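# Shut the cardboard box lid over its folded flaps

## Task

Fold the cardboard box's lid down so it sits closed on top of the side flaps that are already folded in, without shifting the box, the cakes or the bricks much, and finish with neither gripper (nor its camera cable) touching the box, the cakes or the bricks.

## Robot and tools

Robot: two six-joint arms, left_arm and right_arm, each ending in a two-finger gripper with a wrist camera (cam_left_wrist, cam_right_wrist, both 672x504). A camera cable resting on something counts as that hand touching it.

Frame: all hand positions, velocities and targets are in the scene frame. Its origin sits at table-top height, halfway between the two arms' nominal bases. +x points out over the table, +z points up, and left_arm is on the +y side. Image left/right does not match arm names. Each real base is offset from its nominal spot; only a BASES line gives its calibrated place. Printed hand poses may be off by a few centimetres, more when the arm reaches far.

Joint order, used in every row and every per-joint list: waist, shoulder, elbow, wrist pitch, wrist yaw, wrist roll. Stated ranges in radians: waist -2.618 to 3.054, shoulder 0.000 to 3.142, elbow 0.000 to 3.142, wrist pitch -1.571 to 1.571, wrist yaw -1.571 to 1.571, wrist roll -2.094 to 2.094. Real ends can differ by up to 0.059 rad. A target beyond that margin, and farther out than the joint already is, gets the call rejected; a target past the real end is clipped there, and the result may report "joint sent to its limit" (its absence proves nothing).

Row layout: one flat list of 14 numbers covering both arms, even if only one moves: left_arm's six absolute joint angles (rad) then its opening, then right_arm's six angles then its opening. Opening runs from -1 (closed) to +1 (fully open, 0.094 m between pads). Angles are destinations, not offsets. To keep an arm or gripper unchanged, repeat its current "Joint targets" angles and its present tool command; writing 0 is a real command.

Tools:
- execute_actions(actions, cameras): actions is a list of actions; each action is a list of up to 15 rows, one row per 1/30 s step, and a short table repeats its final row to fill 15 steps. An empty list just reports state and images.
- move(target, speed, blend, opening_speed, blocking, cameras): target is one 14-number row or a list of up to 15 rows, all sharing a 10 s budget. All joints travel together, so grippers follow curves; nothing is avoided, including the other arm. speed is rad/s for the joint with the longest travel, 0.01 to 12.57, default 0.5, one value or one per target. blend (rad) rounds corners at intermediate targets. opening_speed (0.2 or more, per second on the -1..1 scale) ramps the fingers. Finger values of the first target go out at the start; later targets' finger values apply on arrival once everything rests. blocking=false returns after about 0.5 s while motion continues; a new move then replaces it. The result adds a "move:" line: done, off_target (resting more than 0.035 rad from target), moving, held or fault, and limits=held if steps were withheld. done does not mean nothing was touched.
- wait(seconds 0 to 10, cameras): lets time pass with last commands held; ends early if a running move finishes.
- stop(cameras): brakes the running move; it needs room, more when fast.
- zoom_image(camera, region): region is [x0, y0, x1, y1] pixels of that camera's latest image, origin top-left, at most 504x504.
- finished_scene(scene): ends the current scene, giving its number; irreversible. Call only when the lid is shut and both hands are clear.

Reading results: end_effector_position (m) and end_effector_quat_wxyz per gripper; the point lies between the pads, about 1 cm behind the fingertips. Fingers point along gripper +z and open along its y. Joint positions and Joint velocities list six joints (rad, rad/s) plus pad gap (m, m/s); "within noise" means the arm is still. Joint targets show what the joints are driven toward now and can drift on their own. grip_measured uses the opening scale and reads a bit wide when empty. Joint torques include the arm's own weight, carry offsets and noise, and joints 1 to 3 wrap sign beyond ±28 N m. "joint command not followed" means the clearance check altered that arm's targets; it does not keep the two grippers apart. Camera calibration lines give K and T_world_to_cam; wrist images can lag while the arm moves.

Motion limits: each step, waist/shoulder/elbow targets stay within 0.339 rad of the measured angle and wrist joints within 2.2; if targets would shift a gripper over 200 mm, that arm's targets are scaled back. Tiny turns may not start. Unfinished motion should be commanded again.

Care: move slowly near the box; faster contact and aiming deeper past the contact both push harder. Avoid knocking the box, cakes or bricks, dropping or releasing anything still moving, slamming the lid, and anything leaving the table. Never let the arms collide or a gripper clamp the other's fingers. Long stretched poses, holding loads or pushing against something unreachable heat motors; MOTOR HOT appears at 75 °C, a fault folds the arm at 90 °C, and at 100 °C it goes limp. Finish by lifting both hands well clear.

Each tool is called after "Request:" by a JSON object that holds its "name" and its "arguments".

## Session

Request:
{"name": "move", "arguments": {"target": [[-0.036,1.2,0.9,0.1,-0.122,0.0,-1,-0.07,1.2,0.9,0.1,-0.015,0.057,-1],[-0.036,0.9,1.3,-1.2,0.8,0.0,-1,-0.07,0.9,1.3,-1.2,-0.8,0.057,-1]], "speed": 1.0, "blend": 0.1}}

Scene clock: 3.00 s.
left_arm: end_effector_position=(+0.2070, +0.1942, +0.3241) grip_measured=-0.994 end_effector_quat_wxyz=(+0.327, +0.150, +0.860, -0.363) | right_arm: end_effector_position=(+0.2193, -0.2608, +0.3307) grip_measured=-0.994 end_effector_quat_wxyz=(+0.342, -0.107, +0.862, +0.359)
Joint positions: left_arm=[-0.037 0.906 1.267 -1.189 0.782 -0.01 0] | right_arm=[-0.066 0.905 1.281 -1.179 -0.785 0.054 0]
Joint velocities: within noise
Joint torques (N m): left_arm=[0.18 -1.05 11.02 0.9 0.5 0.02] | right_arm=[-0.35 -0.21 7.91 1.3 -0.31 0.04]
Heat: left arm: 25 °C; right arm: 27 °C.
Joint targets: left_arm=[-0.036 0.900 1.300 -1.200 0.800 0.000] | right_arm=[-0.070 0.900 1.300 -1.200 -0.800 0.057]
move: done
camera_calibration:
cam_left_wrist: T_world_to_cam=[[-0.505226, -0.699414, 0.505536, 0.0778712], [-0.856313, 0.333584, -0.394272, 0.277638], [0.107121, -0.632093, -0.767452, 0.435266], [0, 0, 0, 1]] pos_world=[0.230461, 0.236977, 0.404144]
cam_right_wrist: T_world_to_cam=[[0.429003, -0.720808, -0.544419, -0.10366], [-0.876879, -0.187607, -0.442591, 0.334321], [0.216886, 0.667262, -0.712546, 0.445337], [0, 0, 0, 1]] pos_world=[0.241043, -0.309155, 0.408856]

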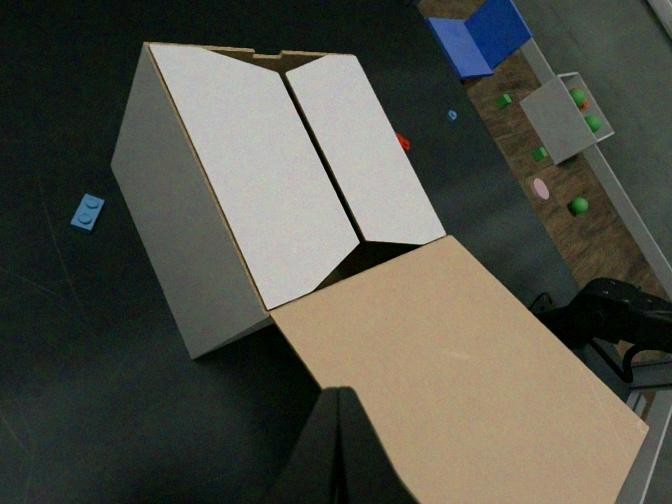

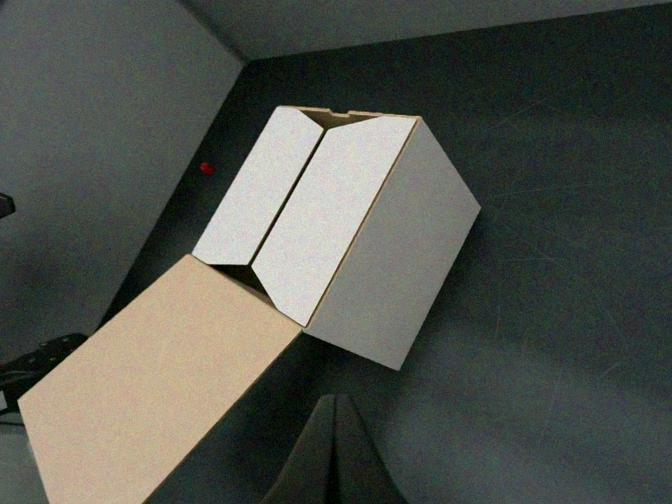

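Request:
{"name": "move", "arguments": {"target": [[-2.007,1.023,1.009,0.014,-0.436,1.57,-1,-0.07,0.9,1.3,-1.2,-0.8,0.057,-1],[-2.007,1.568,0.22,1.264,-0.436,1.57,-1,-0.07,0.9,1.3,-1.2,-0.8,0.057,-1],[-1.358,1.51,0.165,1.259,0.213,1.57,-1,-0.07,0.9,1.3,-1.2,-0.8,0.057,-1]], "speed": [1.2,1.0,0.7], "blend": [0.1,0.03,0.0]}}

Scene clock: 42.03 s.
left_arm: end_effector_position=(+0.0549, -0.0384, +0.1310) grip_measured=-0.994 end_effector_quat_wxyz=(+0.670, +0.742, +0.010, -0.006) | right_arm: end_effector_position=(+0.2191, -0.2608, +0.3305) grip_measured=-0.994 end_effector_quat_wxyz=(+0.341, -0.107, +0.862, +0.359)
Joint positions: left_arm=[-1.363 1.529 0.181 1.243 0.201 1.569 0] | right_arm=[-0.066 0.905 1.281 -1.181 -0.786 0.054 0]
Joint velocities: within noise
Joint torques (N m): left_arm=[0.2 -6.22 4.27 1.58 0.14 -0.04] | right_arm=[-0.43 -0.13 7.9 1.34 -0.36 0.06]
Heat: left arm: 29 °C; right arm: 29 °C.
Joint targets: left_arm=[-1.358 1.510 0.165 1.259 0.213 1.570] | right_arm=[-0.070 0.900 1.300 -1.200 -0.800 0.057]
move: done
camera_calibration:
cam_left_wrist: T_world_to_cam=[[-0.00265533, 0.090009, -0.995937, 0.135411], [0.904372, 0.425222, 0.0360187, -0.000601187], [0.426736, -0.900603, -0.0825307, 0.0387564], [0, 0, 0, 1]] pos_world=[-0.0156355, 0.0229716, 0.138081]
cam_right_wrist: T_world_to_cam=[[0.428034, -0.720479, -0.545616, -0.102954], [-0.877688, -0.187412, -0.441068, 0.333733], [0.215525, 0.667673, -0.712574, 0.445613], [0, 0, 0, 1]] pos_world=[0.24094, -0.309154, 0.408558]

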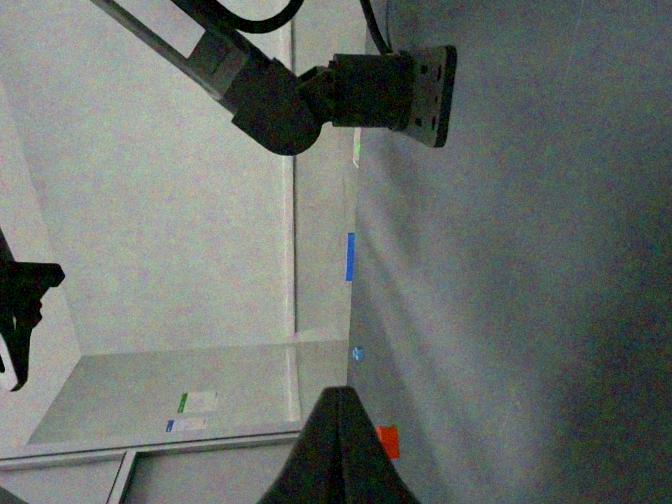

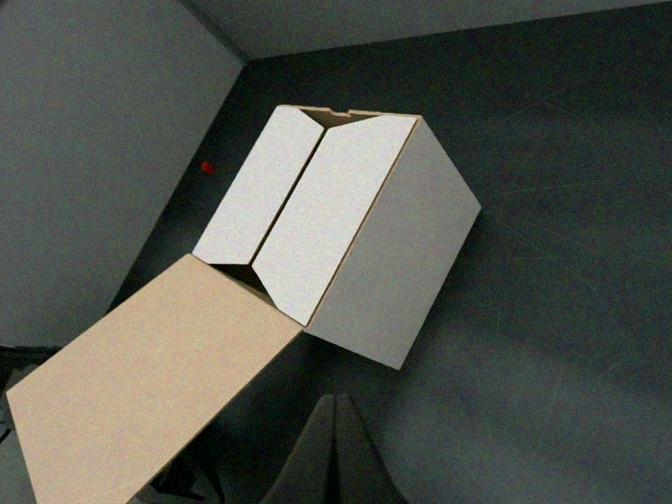

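Request:
{"name": "move", "arguments": {"target": [[-1.354,1.132,0.3,0.734,0.217,1.57,-1,-0.07,0.9,1.3,-1.2,-0.8,0.057,-1],[-1.2472,1.025,0.455,0.473,0.324,1.57,-1,-0.07,0.9,1.3,-1.2,-0.8,0.057,-1],[-1.1026,1.048,0.562,0.439,0.468,1.57,-1,-0.07,0.9,1.3,-1.2,-0.8,0.057,-1]], "speed": 0.35, "blend": 0.03}}

Scene clock: 48.27 s.
left_arm: end_effector_position=(+0.1052, -0.0303, +0.2622) grip_measured=-0.994 end_effector_quat_wxyz=(+0.686, +0.727, +0.014, -0.008) | right_arm: end_effector_position=(+0.2190, -0.2607, +0.3305) grip_measured=-0.994 end_effector_quat_wxyz=(+0.341, -0.107, +0.862, +0.359)
Joint positions: left_arm=[-1.106 1.045 0.525 0.455 0.456 1.569 0] | right_arm=[-0.066 0.905 1.281 -1.181 -0.786 0.054 0]
Joint velocities: within noise
Joint torques (N m): left_arm=[0.28 -2.76 13.18 1.25 0.15 0.01] | right_arm=[-0.29 -0.23 7.92 1.34 -0.34 0.05]
Heat: left arm: 29 °C; right arm: 29 °C.
Joint targets: left_arm=[-1.102 1.048 0.562 0.439 0.468 1.570] | right_arm=[-0.070 0.900 1.300 -1.200 -0.800 0.057]
move: off_target (left_arm); left_arm: the elbow is farthest, 0.037 rad from its target
camera_calibration:
cam_left_wrist: T_world_to_cam=[[-0.0104047, 0.046161, -0.99888, 0.265691], [0.903515, 0.428431, 0.0103876, -0.0473843], [0.42843, -0.902395, -0.0461648, 0.0257166], [0, 0, 0, 1]] pos_world=[0.0345591, 0.0312428, 0.267073]
cam_right_wrist: T_world_to_cam=[[0.427985, -0.720221, -0.545995, -0.102634], [-0.877811, -0.187462, -0.440802, 0.333657], [0.215121, 0.667937, -0.712448, 0.445674], [0, 0, 0, 1]] pos_world=[0.240939, -0.309054, 0.408558]

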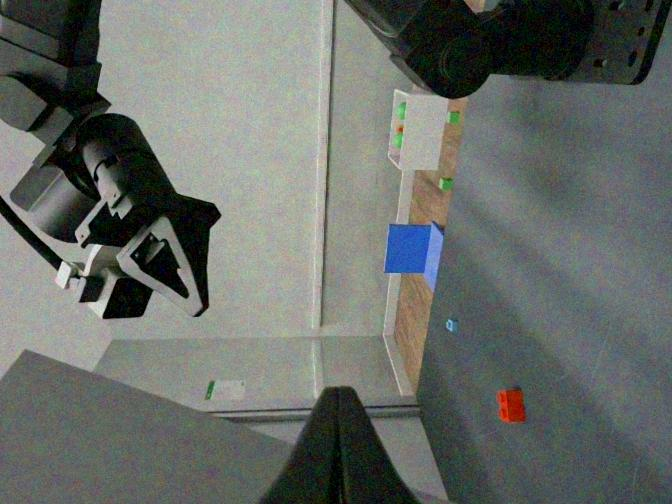

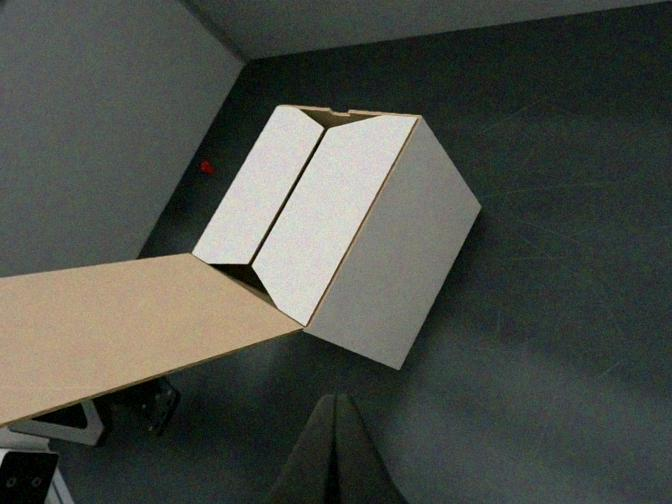

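Good; continue the arc.

Request:
{"name": "move", "arguments": {"target": [[-0.8782,1.165,0.739,0.446,0.693,1.57,-1,-0.07,0.9,1.3,-1.2,-0.8,0.057,-1],[-0.7605,1.268,0.866,0.422,0.81,1.57,-1,-0.07,0.9,1.3,-1.2,-0.8,0.057,-1],[-0.6617,1.391,0.98,0.431,0.909,1.57,-1,-0.07,0.9,1.3,-1.2,-0.8,0.057,-1],[-0.5829,1.526,1.087,0.459,0.988,1.57,-1,-0.07,0.9,1.3,-1.2,-0.8,0.057,-1],[-0.5219,1.667,1.168,0.519,1.049,1.57,-1,-0.07,0.9,1.3,-1.2,-0.8,0.057,-1],[-0.4788,1.804,1.222,0.602,1.092,1.57,-1,-0.07,0.9,1.3,-1.2,-0.8,0.057,-1],[-0.4492,1.937,1.255,0.702,1.122,1.57,-1,-0.07,0.9,1.3,-1.2,-0.8,0.057,-1]], "speed": [0.35,0.35,0.35,0.3,0.3,0.25,0.2], "blend": [0.03,0.03,0.03,0.03,0.03,0.03,0.0]}}

Scene clock: 57.10 s.
left_arm: end_effector_position=(+0.3810, -0.0298, +0.2493) grip_measured=-0.994 end_effector_quat_wxyz=(+0.705, +0.709, +0.007, -0.003) | right_arm: end_effector_position=(+0.2190, -0.2607, +0.3305) grip_measured=-0.994 end_effector_quat_wxyz=(+0.341, -0.107, +0.862, +0.359)
Joint positions: left_arm=[-0.453 1.927 1.215 0.698 1.11 1.569 0] | right_arm=[-0.066 0.905 1.281 -1.181 -0.786 0.054 0]
Joint velocities: within noise
Joint torques (N m): left_arm=[0.57 -10.14 12.22 1.21 0.16 -0.05] | right_arm=[-0.42 -0.14 7.87 1.32 -0.33 0.03]
Heat: left arm: 31 °C; right arm: 29 °C.
Joint targets: left_arm=[-0.449 1.937 1.255 0.702 1.122 1.570] | right_arm=[-0.070 0.900 1.300 -1.200 -0.800 0.057]
move: off_target (left_arm); left_arm: the elbow is farthest, 0.040 rad from its target
camera_calibration:
cam_left_wrist: T_world_to_cam=[[0.00594991, -0.00610119, -0.999964, 0.248036], [0.90379, 0.427967, 0.00276646, -0.294812], [0.427935, -0.903774, 0.00806056, -0.106087], [0, 0, 0, 1]] pos_world=[0.310371, 0.0318043, 0.249698]
cam_right_wrist: T_world_to_cam=[[0.427985, -0.720221, -0.545995, -0.102634], [-0.877811, -0.187462, -0.440802, 0.333657], [0.215121, 0.667937, -0.712448, 0.445674], [0, 0, 0, 1]] pos_world=[0.240939, -0.309054, 0.408558]

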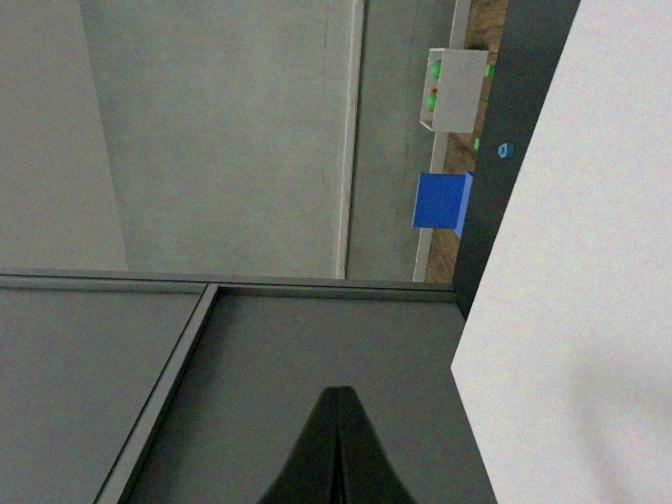

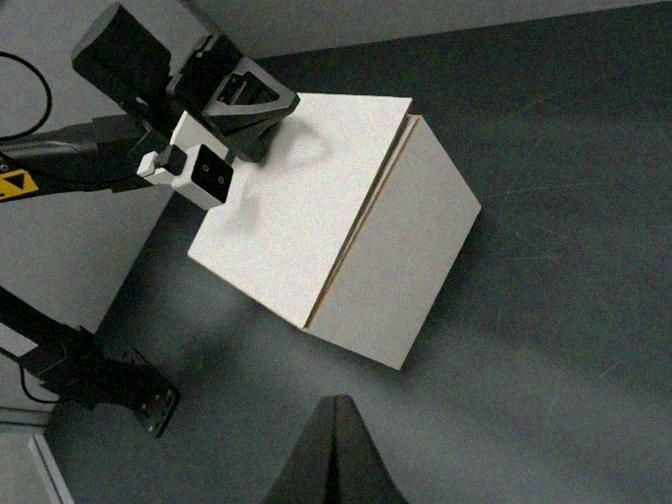

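Request:
{"name": "move", "arguments": {"target": [[-0.4358,2.022,1.27,0.752,1.135,1.57,-1,-0.07,0.9,1.3,-1.2,-0.8,0.057,-1],[-0.4358,2.065,1.26,0.795,1.135,1.57,-1,-0.07,0.9,1.3,-1.2,-0.8,0.057,-1]], "speed": 0.12, "cameras": ["cam_right_wrist"]}}

Request:
{"name": "zoom_image", "arguments": {"camera": "cam_right_wrist", "region": [290, 60, 530, 240]}}

Request:
{"name": "move", "arguments": {"target": [[-0.4358,1.937,1.255,0.702,1.122,1.57,-1,-0.07,0.9,1.3,-1.2,-0.8,0.057,-1],[-0.40,1.667,1.3,0.40,1.049,1.57,-1,-0.07,0.9,1.3,-1.2,-0.8,0.057,-1]], "speed": 0.45, "blend": 0.05}}

Request:
{"name": "zoom_image", "arguments": {"camera": "cam_right_wrist", "region": [270, 60, 510, 240]}}

Scene clock: 61.97 s.
left_arm: end_effector_position=(+0.3948, -0.0320, +0.2345) grip_measured=-0.994 end_effector_quat_wxyz=(+0.715, +0.699, -0.018, +0.014) | right_arm: end_effector_position=(+0.2190, -0.2607, +0.3305) grip_measured=-0.994 end_effector_quat_wxyz=(+0.341, -0.107, +0.862, +0.359)
Joint positions: left_arm=[-0.441 2.023 1.246 0.828 1.133 1.57 0] | right_arm=[-0.066 0.905 1.281 -1.181 -0.786 0.054 0]
Joint velocities: within noise
Joint torques (N m): left_arm=[0.42 -8.25 9.31 0.8 0.04 -0.02] | right_arm=[-0.39 -0.21 7.88 1.29 -0.34 0.04]
Heat: left arm: 32 °C; right arm: 29 °C.
Joint targets: left_arm=[-0.436 2.065 1.260 0.795 1.135 1.570] | right_arm=[-0.070 0.900 1.300 -1.200 -0.800 0.057]
move: off_target (left_arm); left_arm: the shoulder is farthest, 0.042 rad from its target
camera_calibration:
cam_right_wrist: T_world_to_cam=[[0.427985, -0.720221, -0.545995, -0.102634], [-0.877811, -0.187462, -0.440802, 0.333657], [0.215121, 0.667937, -0.712448, 0.445674], [0, 0, 0, 1]] pos_world=[0.240939, -0.309054, 0.408558]
Images, in order (width x height): cam_right_wrist 672x504.

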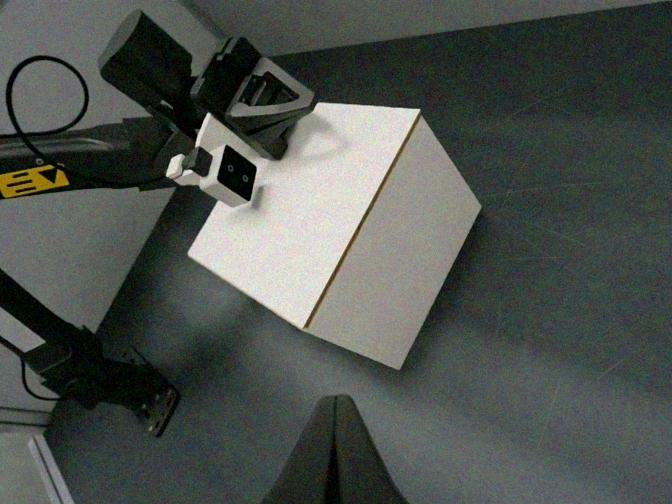

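Scaled by 2.100 from the camera's 672x504 image, which has a finer 960x720 frame.

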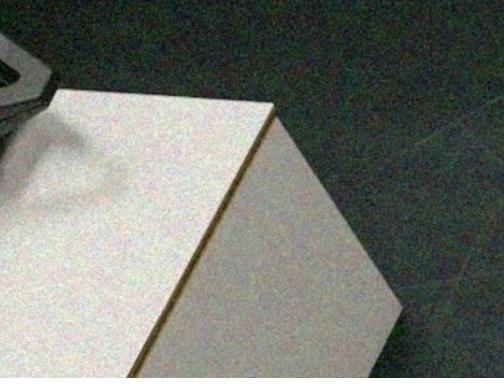

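Scene clock: 63.73 s.
left_arm: end_effector_position=(+0.3729, +0.0046, +0.3365) grip_measured=-0.994 end_effector_quat_wxyz=(+0.706, +0.706, +0.040, +0.040) | right_arm: end_effector_position=(+0.2190, -0.2607, +0.3305) grip_measured=-0.994 end_effector_quat_wxyz=(+0.341, -0.107, +0.862, +0.359)
Joint positions: left_arm=[-0.404 1.684 1.268 0.416 1.052 1.571 0] | right_arm=[-0.066 0.905 1.281 -1.181 -0.786 0.054 0]
Joint velocities: within noise
Joint torques (N m): left_arm=[0.28 -10.41 12.3 1 0 -0.01] | right_arm=[-0.34 -0.27 7.86 1.28 -0.29 0.01]
Heat: left arm: 32 °C; right arm: 29 °C.
Joint targets: left_arm=[-0.400 1.667 1.300 0.400 1.049 1.570] | right_arm=[-0.070 0.900 1.300 -1.200 -0.800 0.057]
move: done
camera_calibration:
cam_left_wrist: T_world_to_cam=[[0.021357, -0.00984956, -0.999723, 0.329775], [0.852906, 0.521901, 0.0130786, -0.287367], [0.521628, -0.852949, 0.019547, -0.111247], [0, 0, 0, 1]] pos_world=[0.296084, 0.0583373, 0.335617]
cam_right_wrist: T_world_to_cam=[[0.427985, -0.720221, -0.545995, -0.102634], [-0.877811, -0.187462, -0.440802, 0.333657], [0.215121, 0.667937, -0.712448, 0.445674], [0, 0, 0, 1]] pos_world=[0.240939, -0.309054, 0.408558]

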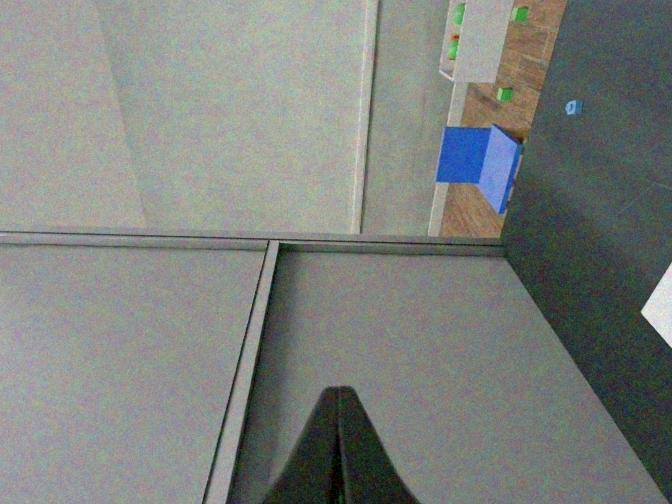

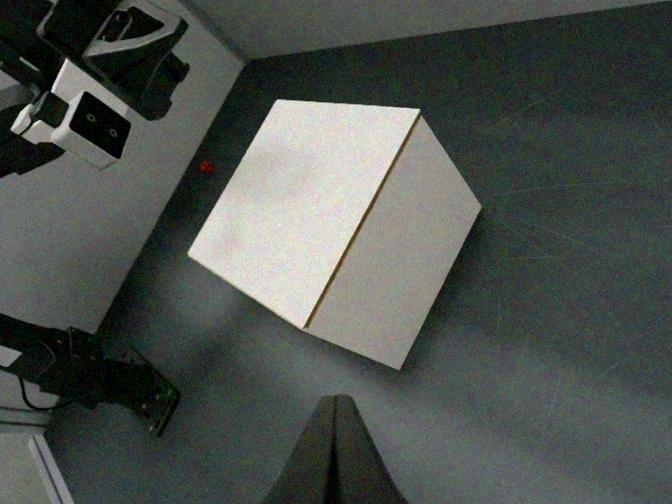

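Scaled by 2.100 from the camera's 672x504 image, which has a finer 960x720 frame.

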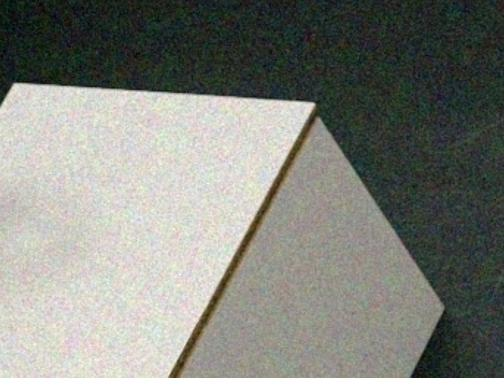

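Same state as in scene 1.

Request:
{"name": "finished_scene", "arguments": {"scene": 2}}

The scene is finished: the task was done.


## Next scene

The same job, from a new start.

Request:
{"name": "move", "arguments": {"target": [[-0.036,1.2,0.9,0.1,-0.122,0.0,-1,-0.07,1.2,0.9,0.1,-0.015,0.057,-1],[-0.036,0.9,1.3,-1.2,0.8,0.0,-1,-0.07,0.9,1.3,-1.2,-0.8,0.057,-1]], "speed": 1.0, "blend": 0.1}}

Scene clock: 3.30 s.
left_arm: end_effector_position=(+0.2072, +0.1935, +0.3259) grip_measured=-0.994 end_effector_quat_wxyz=(+0.329, +0.153, +0.858, -0.364) | right_arm: end_effector_position=(+0.2188, -0.2605, +0.3302) grip_measured=-0.994 end_effector_quat_wxyz=(+0.338, -0.102, +0.863, +0.361)
Joint positions: left_arm=[-0.04 0.906 1.271 -1.185 0.783 -0.011 0] | right_arm=[-0.065 0.905 1.281 -1.181 -0.784 0.067 0]
Joint velocities: within noise
Joint torques (N m): left_arm=[0.28 -0.88 10.58 0.89 0.55 0.05] | right_arm=[-0.53 -0.21 7.87 1.33 -0.34 -0.07]
Heat: left arm: 25 °C; right arm: 26 °C.
Joint targets: left_arm=[-0.036 0.900 1.300 -1.200 0.800 0.000] | right_arm=[-0.070 0.900 1.300 -1.200 -0.800 0.057]
move: done
camera_calibration:
cam_left_wrist: T_world_to_cam=[[-0.51158, -0.697199, 0.502194, 0.0785052], [-0.852063, 0.33628, -0.401129, 0.279689], [0.110789, -0.633111, -0.766092, 0.435155], [0, 0, 0, 1]] pos_world=[0.230264, 0.236181, 0.406135]
cam_right_wrist: T_world_to_cam=[[0.418758, -0.71964, -0.553859, -0.0978578], [-0.882999, -0.180278, -0.433374, 0.333935], [0.212025, 0.670536, -0.710934, 0.446242], [0, 0, 0, 1]] pos_world=[0.241229, -0.309442, 0.407768]

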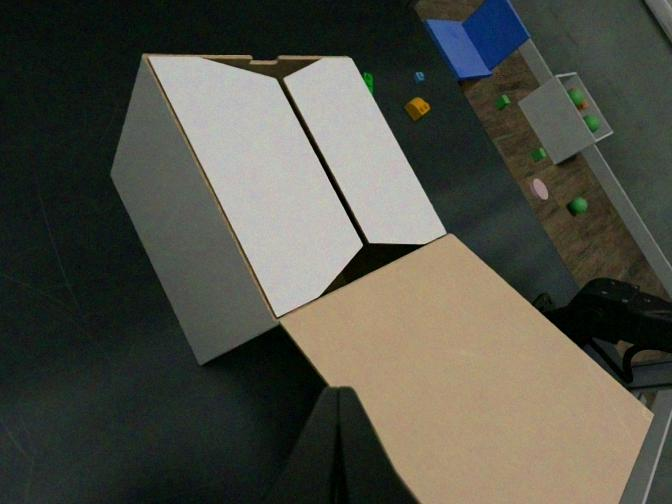

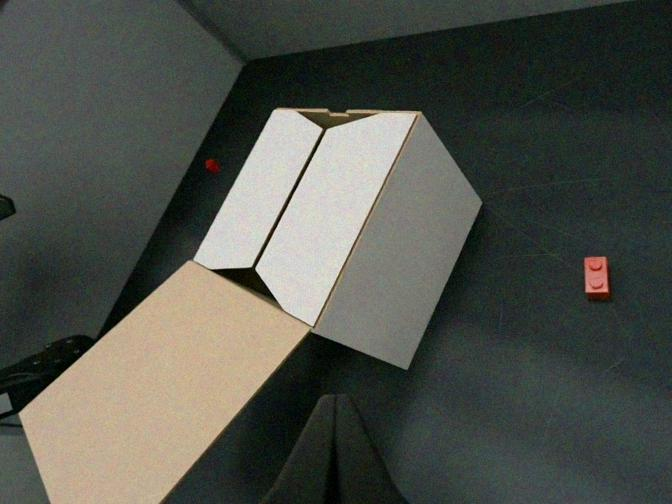

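Request:
{"name": "move", "arguments": {"target": [[-2.007,1.023,1.009,0.014,-0.436,1.57,-1,-0.07,0.9,1.3,-1.2,-0.8,0.057,-1],[-2.007,1.568,0.22,1.264,-0.436,1.57,-1,-0.07,0.9,1.3,-1.2,-0.8,0.057,-1],[-1.358,1.51,0.165,1.259,0.213,1.57,-1,-0.07,0.9,1.3,-1.2,-0.8,0.057,-1]], "speed": [1.2,1.0,0.7], "blend": [0.1,0.03,0.0]}}

Request:
{"name": "move", "arguments": {"target": [[-1.354,1.132,0.3,0.734,0.217,1.57,-1,-0.07,0.9,1.3,-1.2,-0.8,0.057,-1],[-1.2472,1.025,0.455,0.473,0.324,1.57,-1,-0.07,0.9,1.3,-1.2,-0.8,0.057,-1],[-1.1026,1.048,0.562,0.439,0.468,1.57,-1,-0.07,0.9,1.3,-1.2,-0.8,0.057,-1]], "speed": 0.4, "blend": 0.03}}

Scene clock: 12.47 s.
left_arm: end_effector_position=(+0.0549, -0.0386, +0.1322) grip_measured=-0.994 end_effector_quat_wxyz=(+0.672, +0.741, +0.010, -0.006) | right_arm: end_effector_position=(+0.2186, -0.2605, +0.3300) grip_measured=-0.994 end_effector_quat_wxyz=(+0.337, -0.102, +0.863, +0.362)
Joint positions: left_arm=[-1.363 1.529 0.182 1.247 0.2 1.569 0] | right_arm=[-0.065 0.905 1.281 -1.183 -0.785 0.067 0]
Joint velocities: within noise
Joint torques (N m): left_arm=[0.18 -6.76 4.53 1.65 0.12 -0.06] | right_arm=[-0.43 -0.13 7.92 1.36 -0.32 -0.13]
Heat: left arm: 26 °C; right arm: 27 °C.
Joint targets: left_arm=[-1.358 1.510 0.165 1.259 0.213 1.570] | right_arm=[-0.070 0.900 1.300 -1.200 -0.800 0.057]
move: done
camera_calibration:
cam_left_wrist: T_world_to_cam=[[-0.00131751, 0.0855509, -0.996333, 0.136396], [0.904331, 0.425367, 0.0353286, -0.000495154], [0.426829, -0.900969, -0.0779268, 0.0380996], [0, 0, 0, 1]] pos_world=[-0.0156345, 0.0228683, 0.138883]
cam_right_wrist: T_world_to_cam=[[0.418102, -0.719358, -0.554721, -0.097256], [-0.883592, -0.180312, -0.43215, 0.333411], [0.210848, 0.67083, -0.711007, 0.446459], [0, 0, 0, 1]] pos_world=[0.241127, -0.309342, 0.407569]

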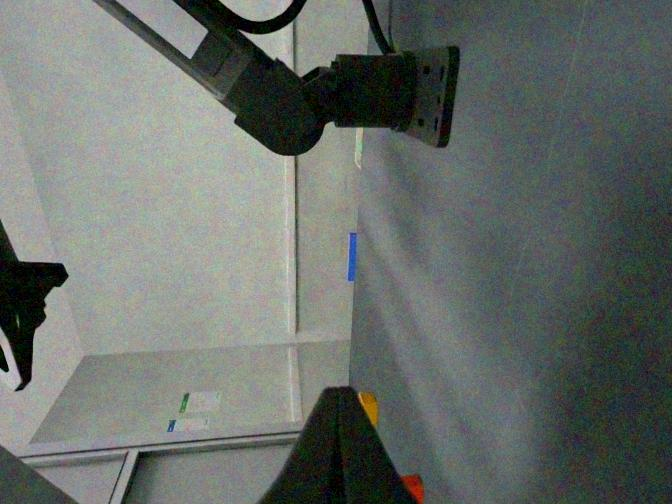

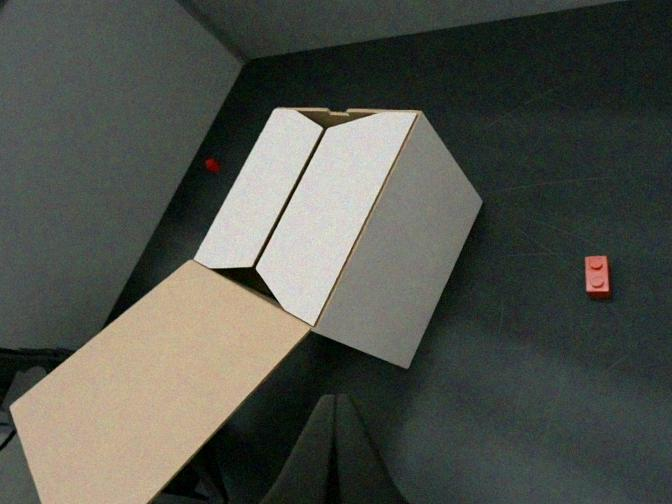

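Scene clock: 15.53 s.
left_arm: end_effector_position=(+0.1049, -0.0307, +0.2639) grip_measured=-0.994 end_effector_quat_wxyz=(+0.687, +0.726, +0.012, -0.008) | right_arm: end_effector_position=(+0.2186, -0.2604, +0.3300) grip_measured=-0.994 end_effector_quat_wxyz=(+0.337, -0.102, +0.863, +0.362)
Joint positions: left_arm=[-1.107 1.045 0.528 0.456 0.456 1.569 0] | right_arm=[-0.065 0.905 1.281 -1.183 -0.785 0.067 0]
Joint velocities: within noise
Joint torques (N m): left_arm=[0.55 -3.04 12.81 1.26 0.11 -0.05] | right_arm=[-0.61 -0.02 7.87 1.33 -0.39 -0.1]
Heat: left arm: 27 °C; right arm: 27 °C.
Joint targets: left_arm=[-1.103 1.048 0.562 0.439 0.468 1.570] | right_arm=[-0.070 0.900 1.300 -1.200 -0.800 0.057]
move: done
camera_calibration:
cam_left_wrist: T_world_to_cam=[[-0.00814353, 0.04246, -0.999065, 0.267091], [0.904017, 0.42736, 0.0107939, -0.0471814], [0.427419, -0.903084, -0.0418648, 0.0244893], [0, 0, 0, 1]] pos_world=[0.0343606, 0.0309386, 0.268376]
cam_right_wrist: T_world_to_cam=[[0.418307, -0.719097, -0.554905, -0.0971496], [-0.883541, -0.180455, -0.432193, 0.333372], [0.210653, 0.671071, -0.710837, 0.446511], [0, 0, 0, 1]] pos_world=[0.241127, -0.309342, 0.407569]

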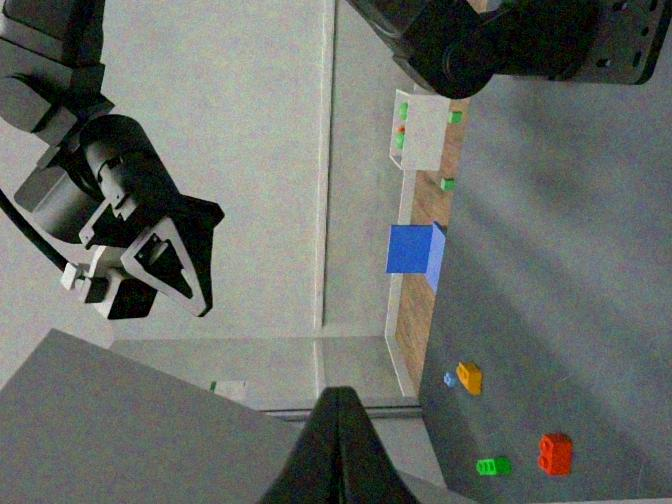

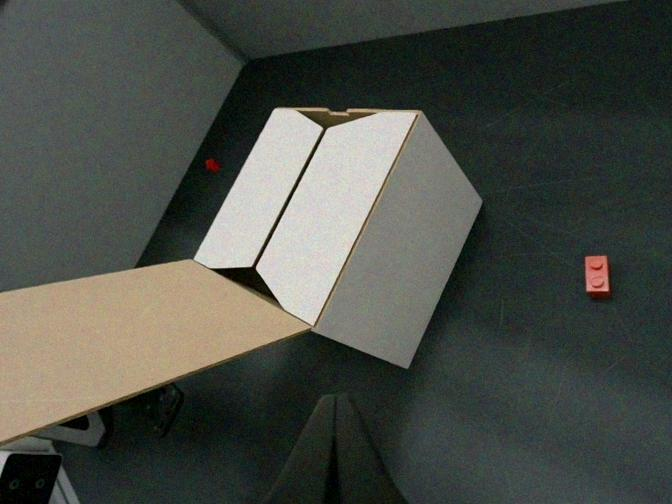

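Request:
{"name": "move", "arguments": {"target": [[-0.8782,1.165,0.739,0.446,0.693,1.57,-1,-0.07,0.9,1.3,-1.2,-0.8,0.057,-1],[-0.7605,1.268,0.866,0.422,0.81,1.57,-1,-0.07,0.9,1.3,-1.2,-0.8,0.057,-1],[-0.6617,1.391,0.98,0.431,0.909,1.57,-1,-0.07,0.9,1.3,-1.2,-0.8,0.057,-1],[-0.5829,1.526,1.087,0.459,0.988,1.57,-1,-0.07,0.9,1.3,-1.2,-0.8,0.057,-1],[-0.5219,1.667,1.168,0.519,1.049,1.57,-1,-0.07,0.9,1.3,-1.2,-0.8,0.057,-1],[-0.4788,1.804,1.222,0.602,1.092,1.57,-1,-0.07,0.9,1.3,-1.2,-0.8,0.057,-1],[-0.4492,1.937,1.255,0.702,1.122,1.57,-1,-0.07,0.9,1.3,-1.2,-0.8,0.057,-1]], "speed": [0.4,0.4,0.4,0.35,0.3,0.25,0.2], "blend": [0.03,0.03,0.03,0.03,0.03,0.03,0.0]}}

Request:
{"name": "move", "arguments": {"target": [[-0.4358,2.022,1.27,0.752,1.135,1.57,-1,-0.07,0.9,1.3,-1.2,-0.8,0.057,-1],[-0.4358,2.065,1.26,0.795,1.135,1.57,-1,-0.07,0.9,1.3,-1.2,-0.8,0.057,-1]], "speed": 0.12}}

Scene clock: 25.10 s.
left_arm: end_effector_position=(+0.3804, -0.0300, +0.2539) grip_measured=-0.994 end_effector_quat_wxyz=(+0.707, +0.707, +0.003, +0.001) | right_arm: end_effector_position=(+0.2185, -0.2604, +0.3300) grip_measured=-0.994 end_effector_quat_wxyz=(+0.337, -0.102, +0.863, +0.362)
Joint positions: left_arm=[-0.454 1.921 1.219 0.7 1.11 1.569 0] | right_arm=[-0.065 0.905 1.281 -1.183 -0.785 0.067 0]
Joint velocities: within noise
Joint torques (N m): left_arm=[0.29 -10.18 12.08 1.2 0.11 0] | right_arm=[-0.58 -0.32 7.86 1.36 -0.35 -0.11]
Heat: left arm: 28 °C; right arm: 28 °C.
Joint targets: left_arm=[-0.449 1.937 1.255 0.702 1.122 1.570] | right_arm=[-0.070 0.900 1.300 -1.200 -0.800 0.057]
move: off_target (left_arm); left_arm: the elbow is farthest, 0.036 rad from its target
camera_calibration:
cam_left_wrist: T_world_to_cam=[[0.0176316, -0.011637, -0.999777, 0.248063], [0.904222, 0.426923, 0.0109772, -0.296554], [0.4267, -0.904213, 0.0180498, -0.108043], [0, 0, 0, 1]] pos_world=[0.309879, 0.031799, 0.253213]
cam_right_wrist: T_world_to_cam=[[0.418095, -0.719106, -0.555052, -0.0970546], [-0.883712, -0.180482, -0.431832, 0.333126], [0.210356, 0.671053, -0.710941, 0.44657], [0, 0, 0, 1]] pos_world=[0.241026, -0.309342, 0.407469]

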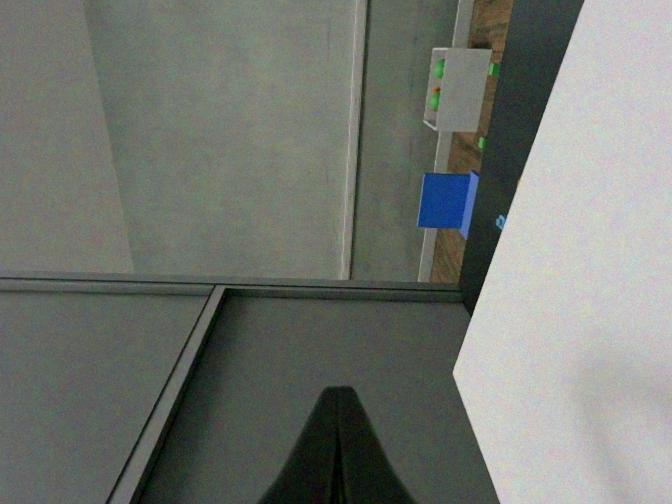

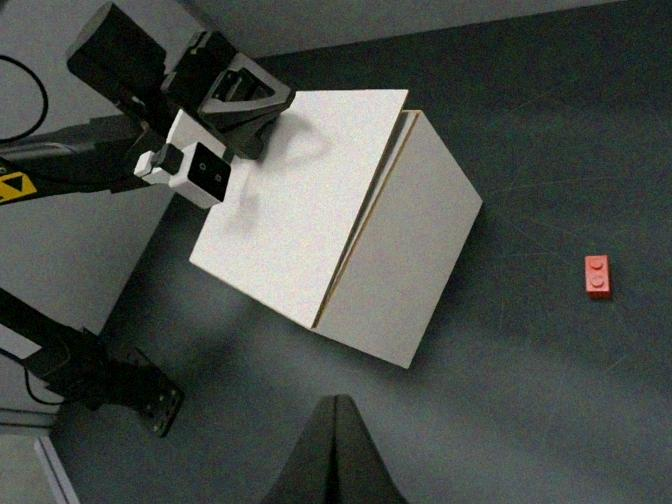

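Scene clock: 26.57 s.
left_arm: end_effector_position=(+0.3951, -0.0320, +0.2346) grip_measured=-0.994 end_effector_quat_wxyz=(+0.714, +0.700, -0.017, +0.015) | right_arm: end_effector_position=(+0.2185, -0.2604, +0.3300) grip_measured=-0.994 end_effector_quat_wxyz=(+0.337, -0.102, +0.863, +0.362)
Joint positions: left_arm=[-0.441 2.022 1.246 0.824 1.131 1.571 0] | right_arm=[-0.065 0.905 1.281 -1.183 -0.785 0.067 0]
Joint velocities: within noise
Joint torques (N m): left_arm=[0.4 -8.61 9.59 0.82 0.06 -0.06] | right_arm=[-0.64 -0.32 7.91 1.33 -0.34 -0.05]
Heat: left arm: 28 °C; right arm: 28 °C.
Joint targets: left_arm=[-0.436 2.065 1.260 0.795 1.135 1.570] | right_arm=[-0.070 0.900 1.300 -1.200 -0.800 0.057]
move: off_target (left_arm); left_arm: the shoulder is farthest, 0.043 rad from its target
camera_calibration:
cam_left_wrist: T_world_to_cam=[[0.0648769, -0.0333396, -0.997336, 0.208577], [0.906248, 0.420356, 0.0448997, -0.317741], [0.417739, -0.906747, 0.0574853, -0.121581], [0, 0, 0, 1]] pos_world=[0.325209, 0.0302747, 0.229277]
cam_right_wrist: T_world_to_cam=[[0.418095, -0.719106, -0.555052, -0.0970546], [-0.883712, -0.180482, -0.431832, 0.333126], [0.210356, 0.671053, -0.710941, 0.44657], [0, 0, 0, 1]] pos_world=[0.241026, -0.309342, 0.407469]

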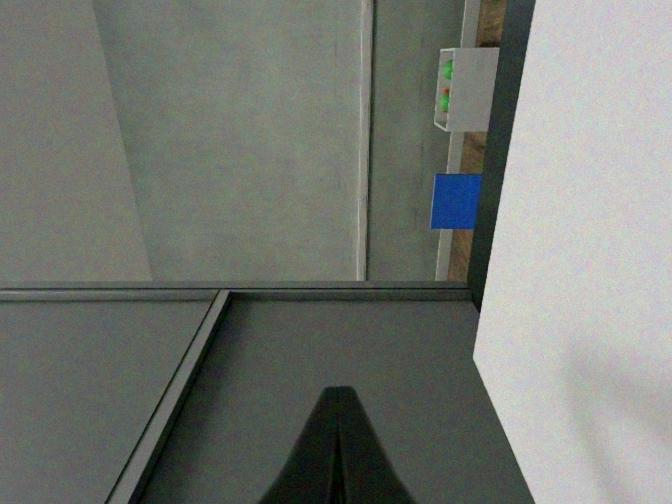

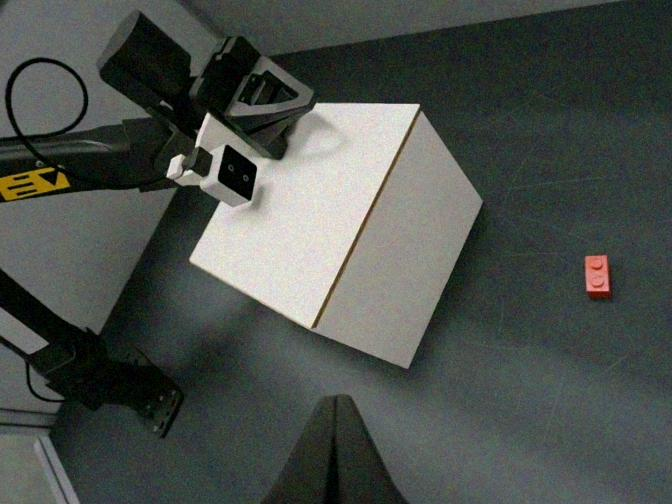

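Request:
{"name": "move", "arguments": {"target": [[-0.4358,1.937,1.255,0.702,1.122,1.57,-1,-0.07,0.9,1.3,-1.2,-0.8,0.057,-1],[-0.40,1.667,1.3,0.40,1.049,1.57,-1,-0.07,0.9,1.3,-1.2,-0.8,0.057,-1]], "speed": 0.45, "blend": 0.05}}

Request:
{"name": "zoom_image", "arguments": {"camera": "cam_right_wrist", "region": [270, 60, 510, 240]}}

Scene clock: 31.33 s.
left_arm: end_effector_position=(+0.3724, +0.0044, +0.3400) grip_measured=-0.994 end_effector_quat_wxyz=(+0.708, +0.704, +0.036, +0.043) | right_arm: end_effector_position=(+0.2185, -0.2604, +0.3300) grip_measured=-0.994 end_effector_quat_wxyz=(+0.337, -0.102, +0.863, +0.362)
Joint positions: left_arm=[-0.405 1.682 1.272 0.421 1.052 1.571 0] | right_arm=[-0.065 0.905 1.281 -1.183 -0.785 0.067 0]
Joint velocities: within noise
Joint torques (N m): left_arm=[0.55 -10.92 12.05 0.98 -0.05 -0.1] | right_arm=[-0.7 -0.23 7.86 1.32 -0.36 -0.14]
Heat: left arm: 28 °C; right arm: 28 °C.
Joint targets: left_arm=[-0.400 1.667 1.300 0.400 1.049 1.570] | right_arm=[-0.070 0.900 1.300 -1.200 -0.800 0.057]
move: done
camera_calibration:
cam_left_wrist: T_world_to_cam=[[0.0326298, -0.0143376, -0.999365, 0.329003], [0.853321, 0.520987, 0.0203869, -0.28955], [0.520363, -0.853444, 0.0292343, -0.114051], [0, 0, 0, 1]] pos_world=[0.295692, 0.0582328, 0.338031]
cam_right_wrist: T_world_to_cam=[[0.418095, -0.719106, -0.555052, -0.0970546], [-0.883712, -0.180482, -0.431832, 0.333126], [0.210356, 0.671053, -0.710941, 0.44657], [0, 0, 0, 1]] pos_world=[0.241026, -0.309342, 0.407469]

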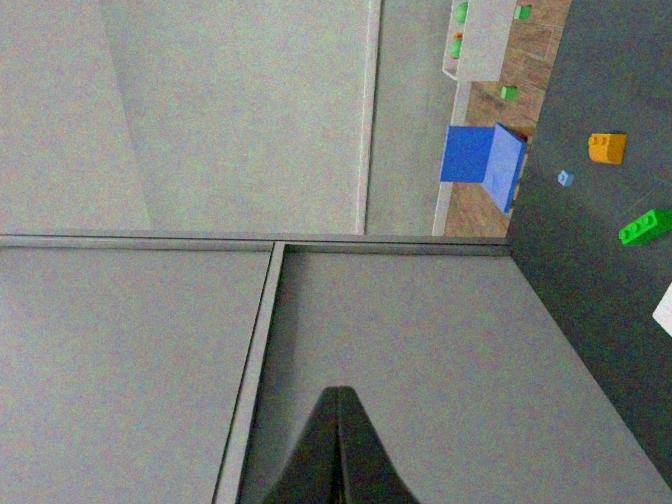

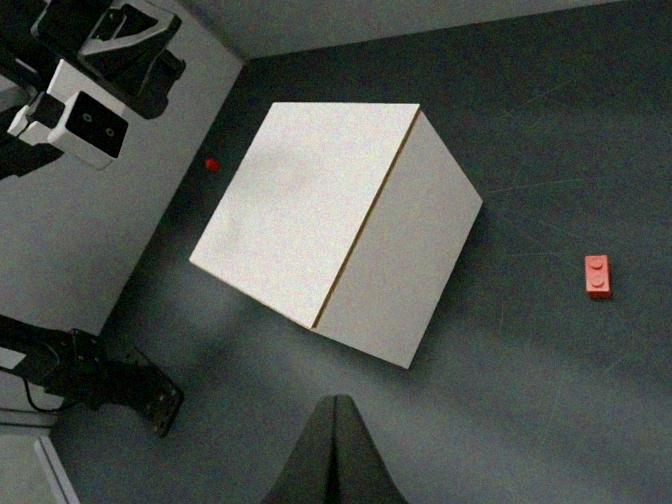

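Scaled by 2.100 from the camera's 672x504 image, which has a finer 960x720 frame.

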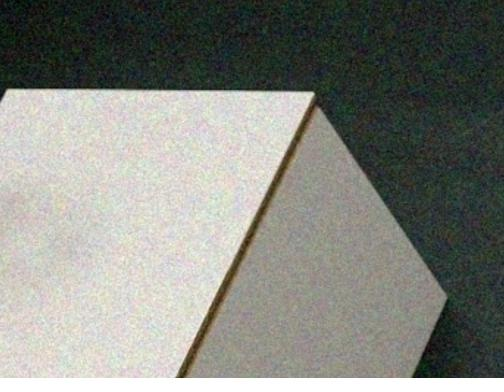

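Request:
{"name": "finished_scene", "arguments": {"scene": 3}}

The scene is finished: the task was done.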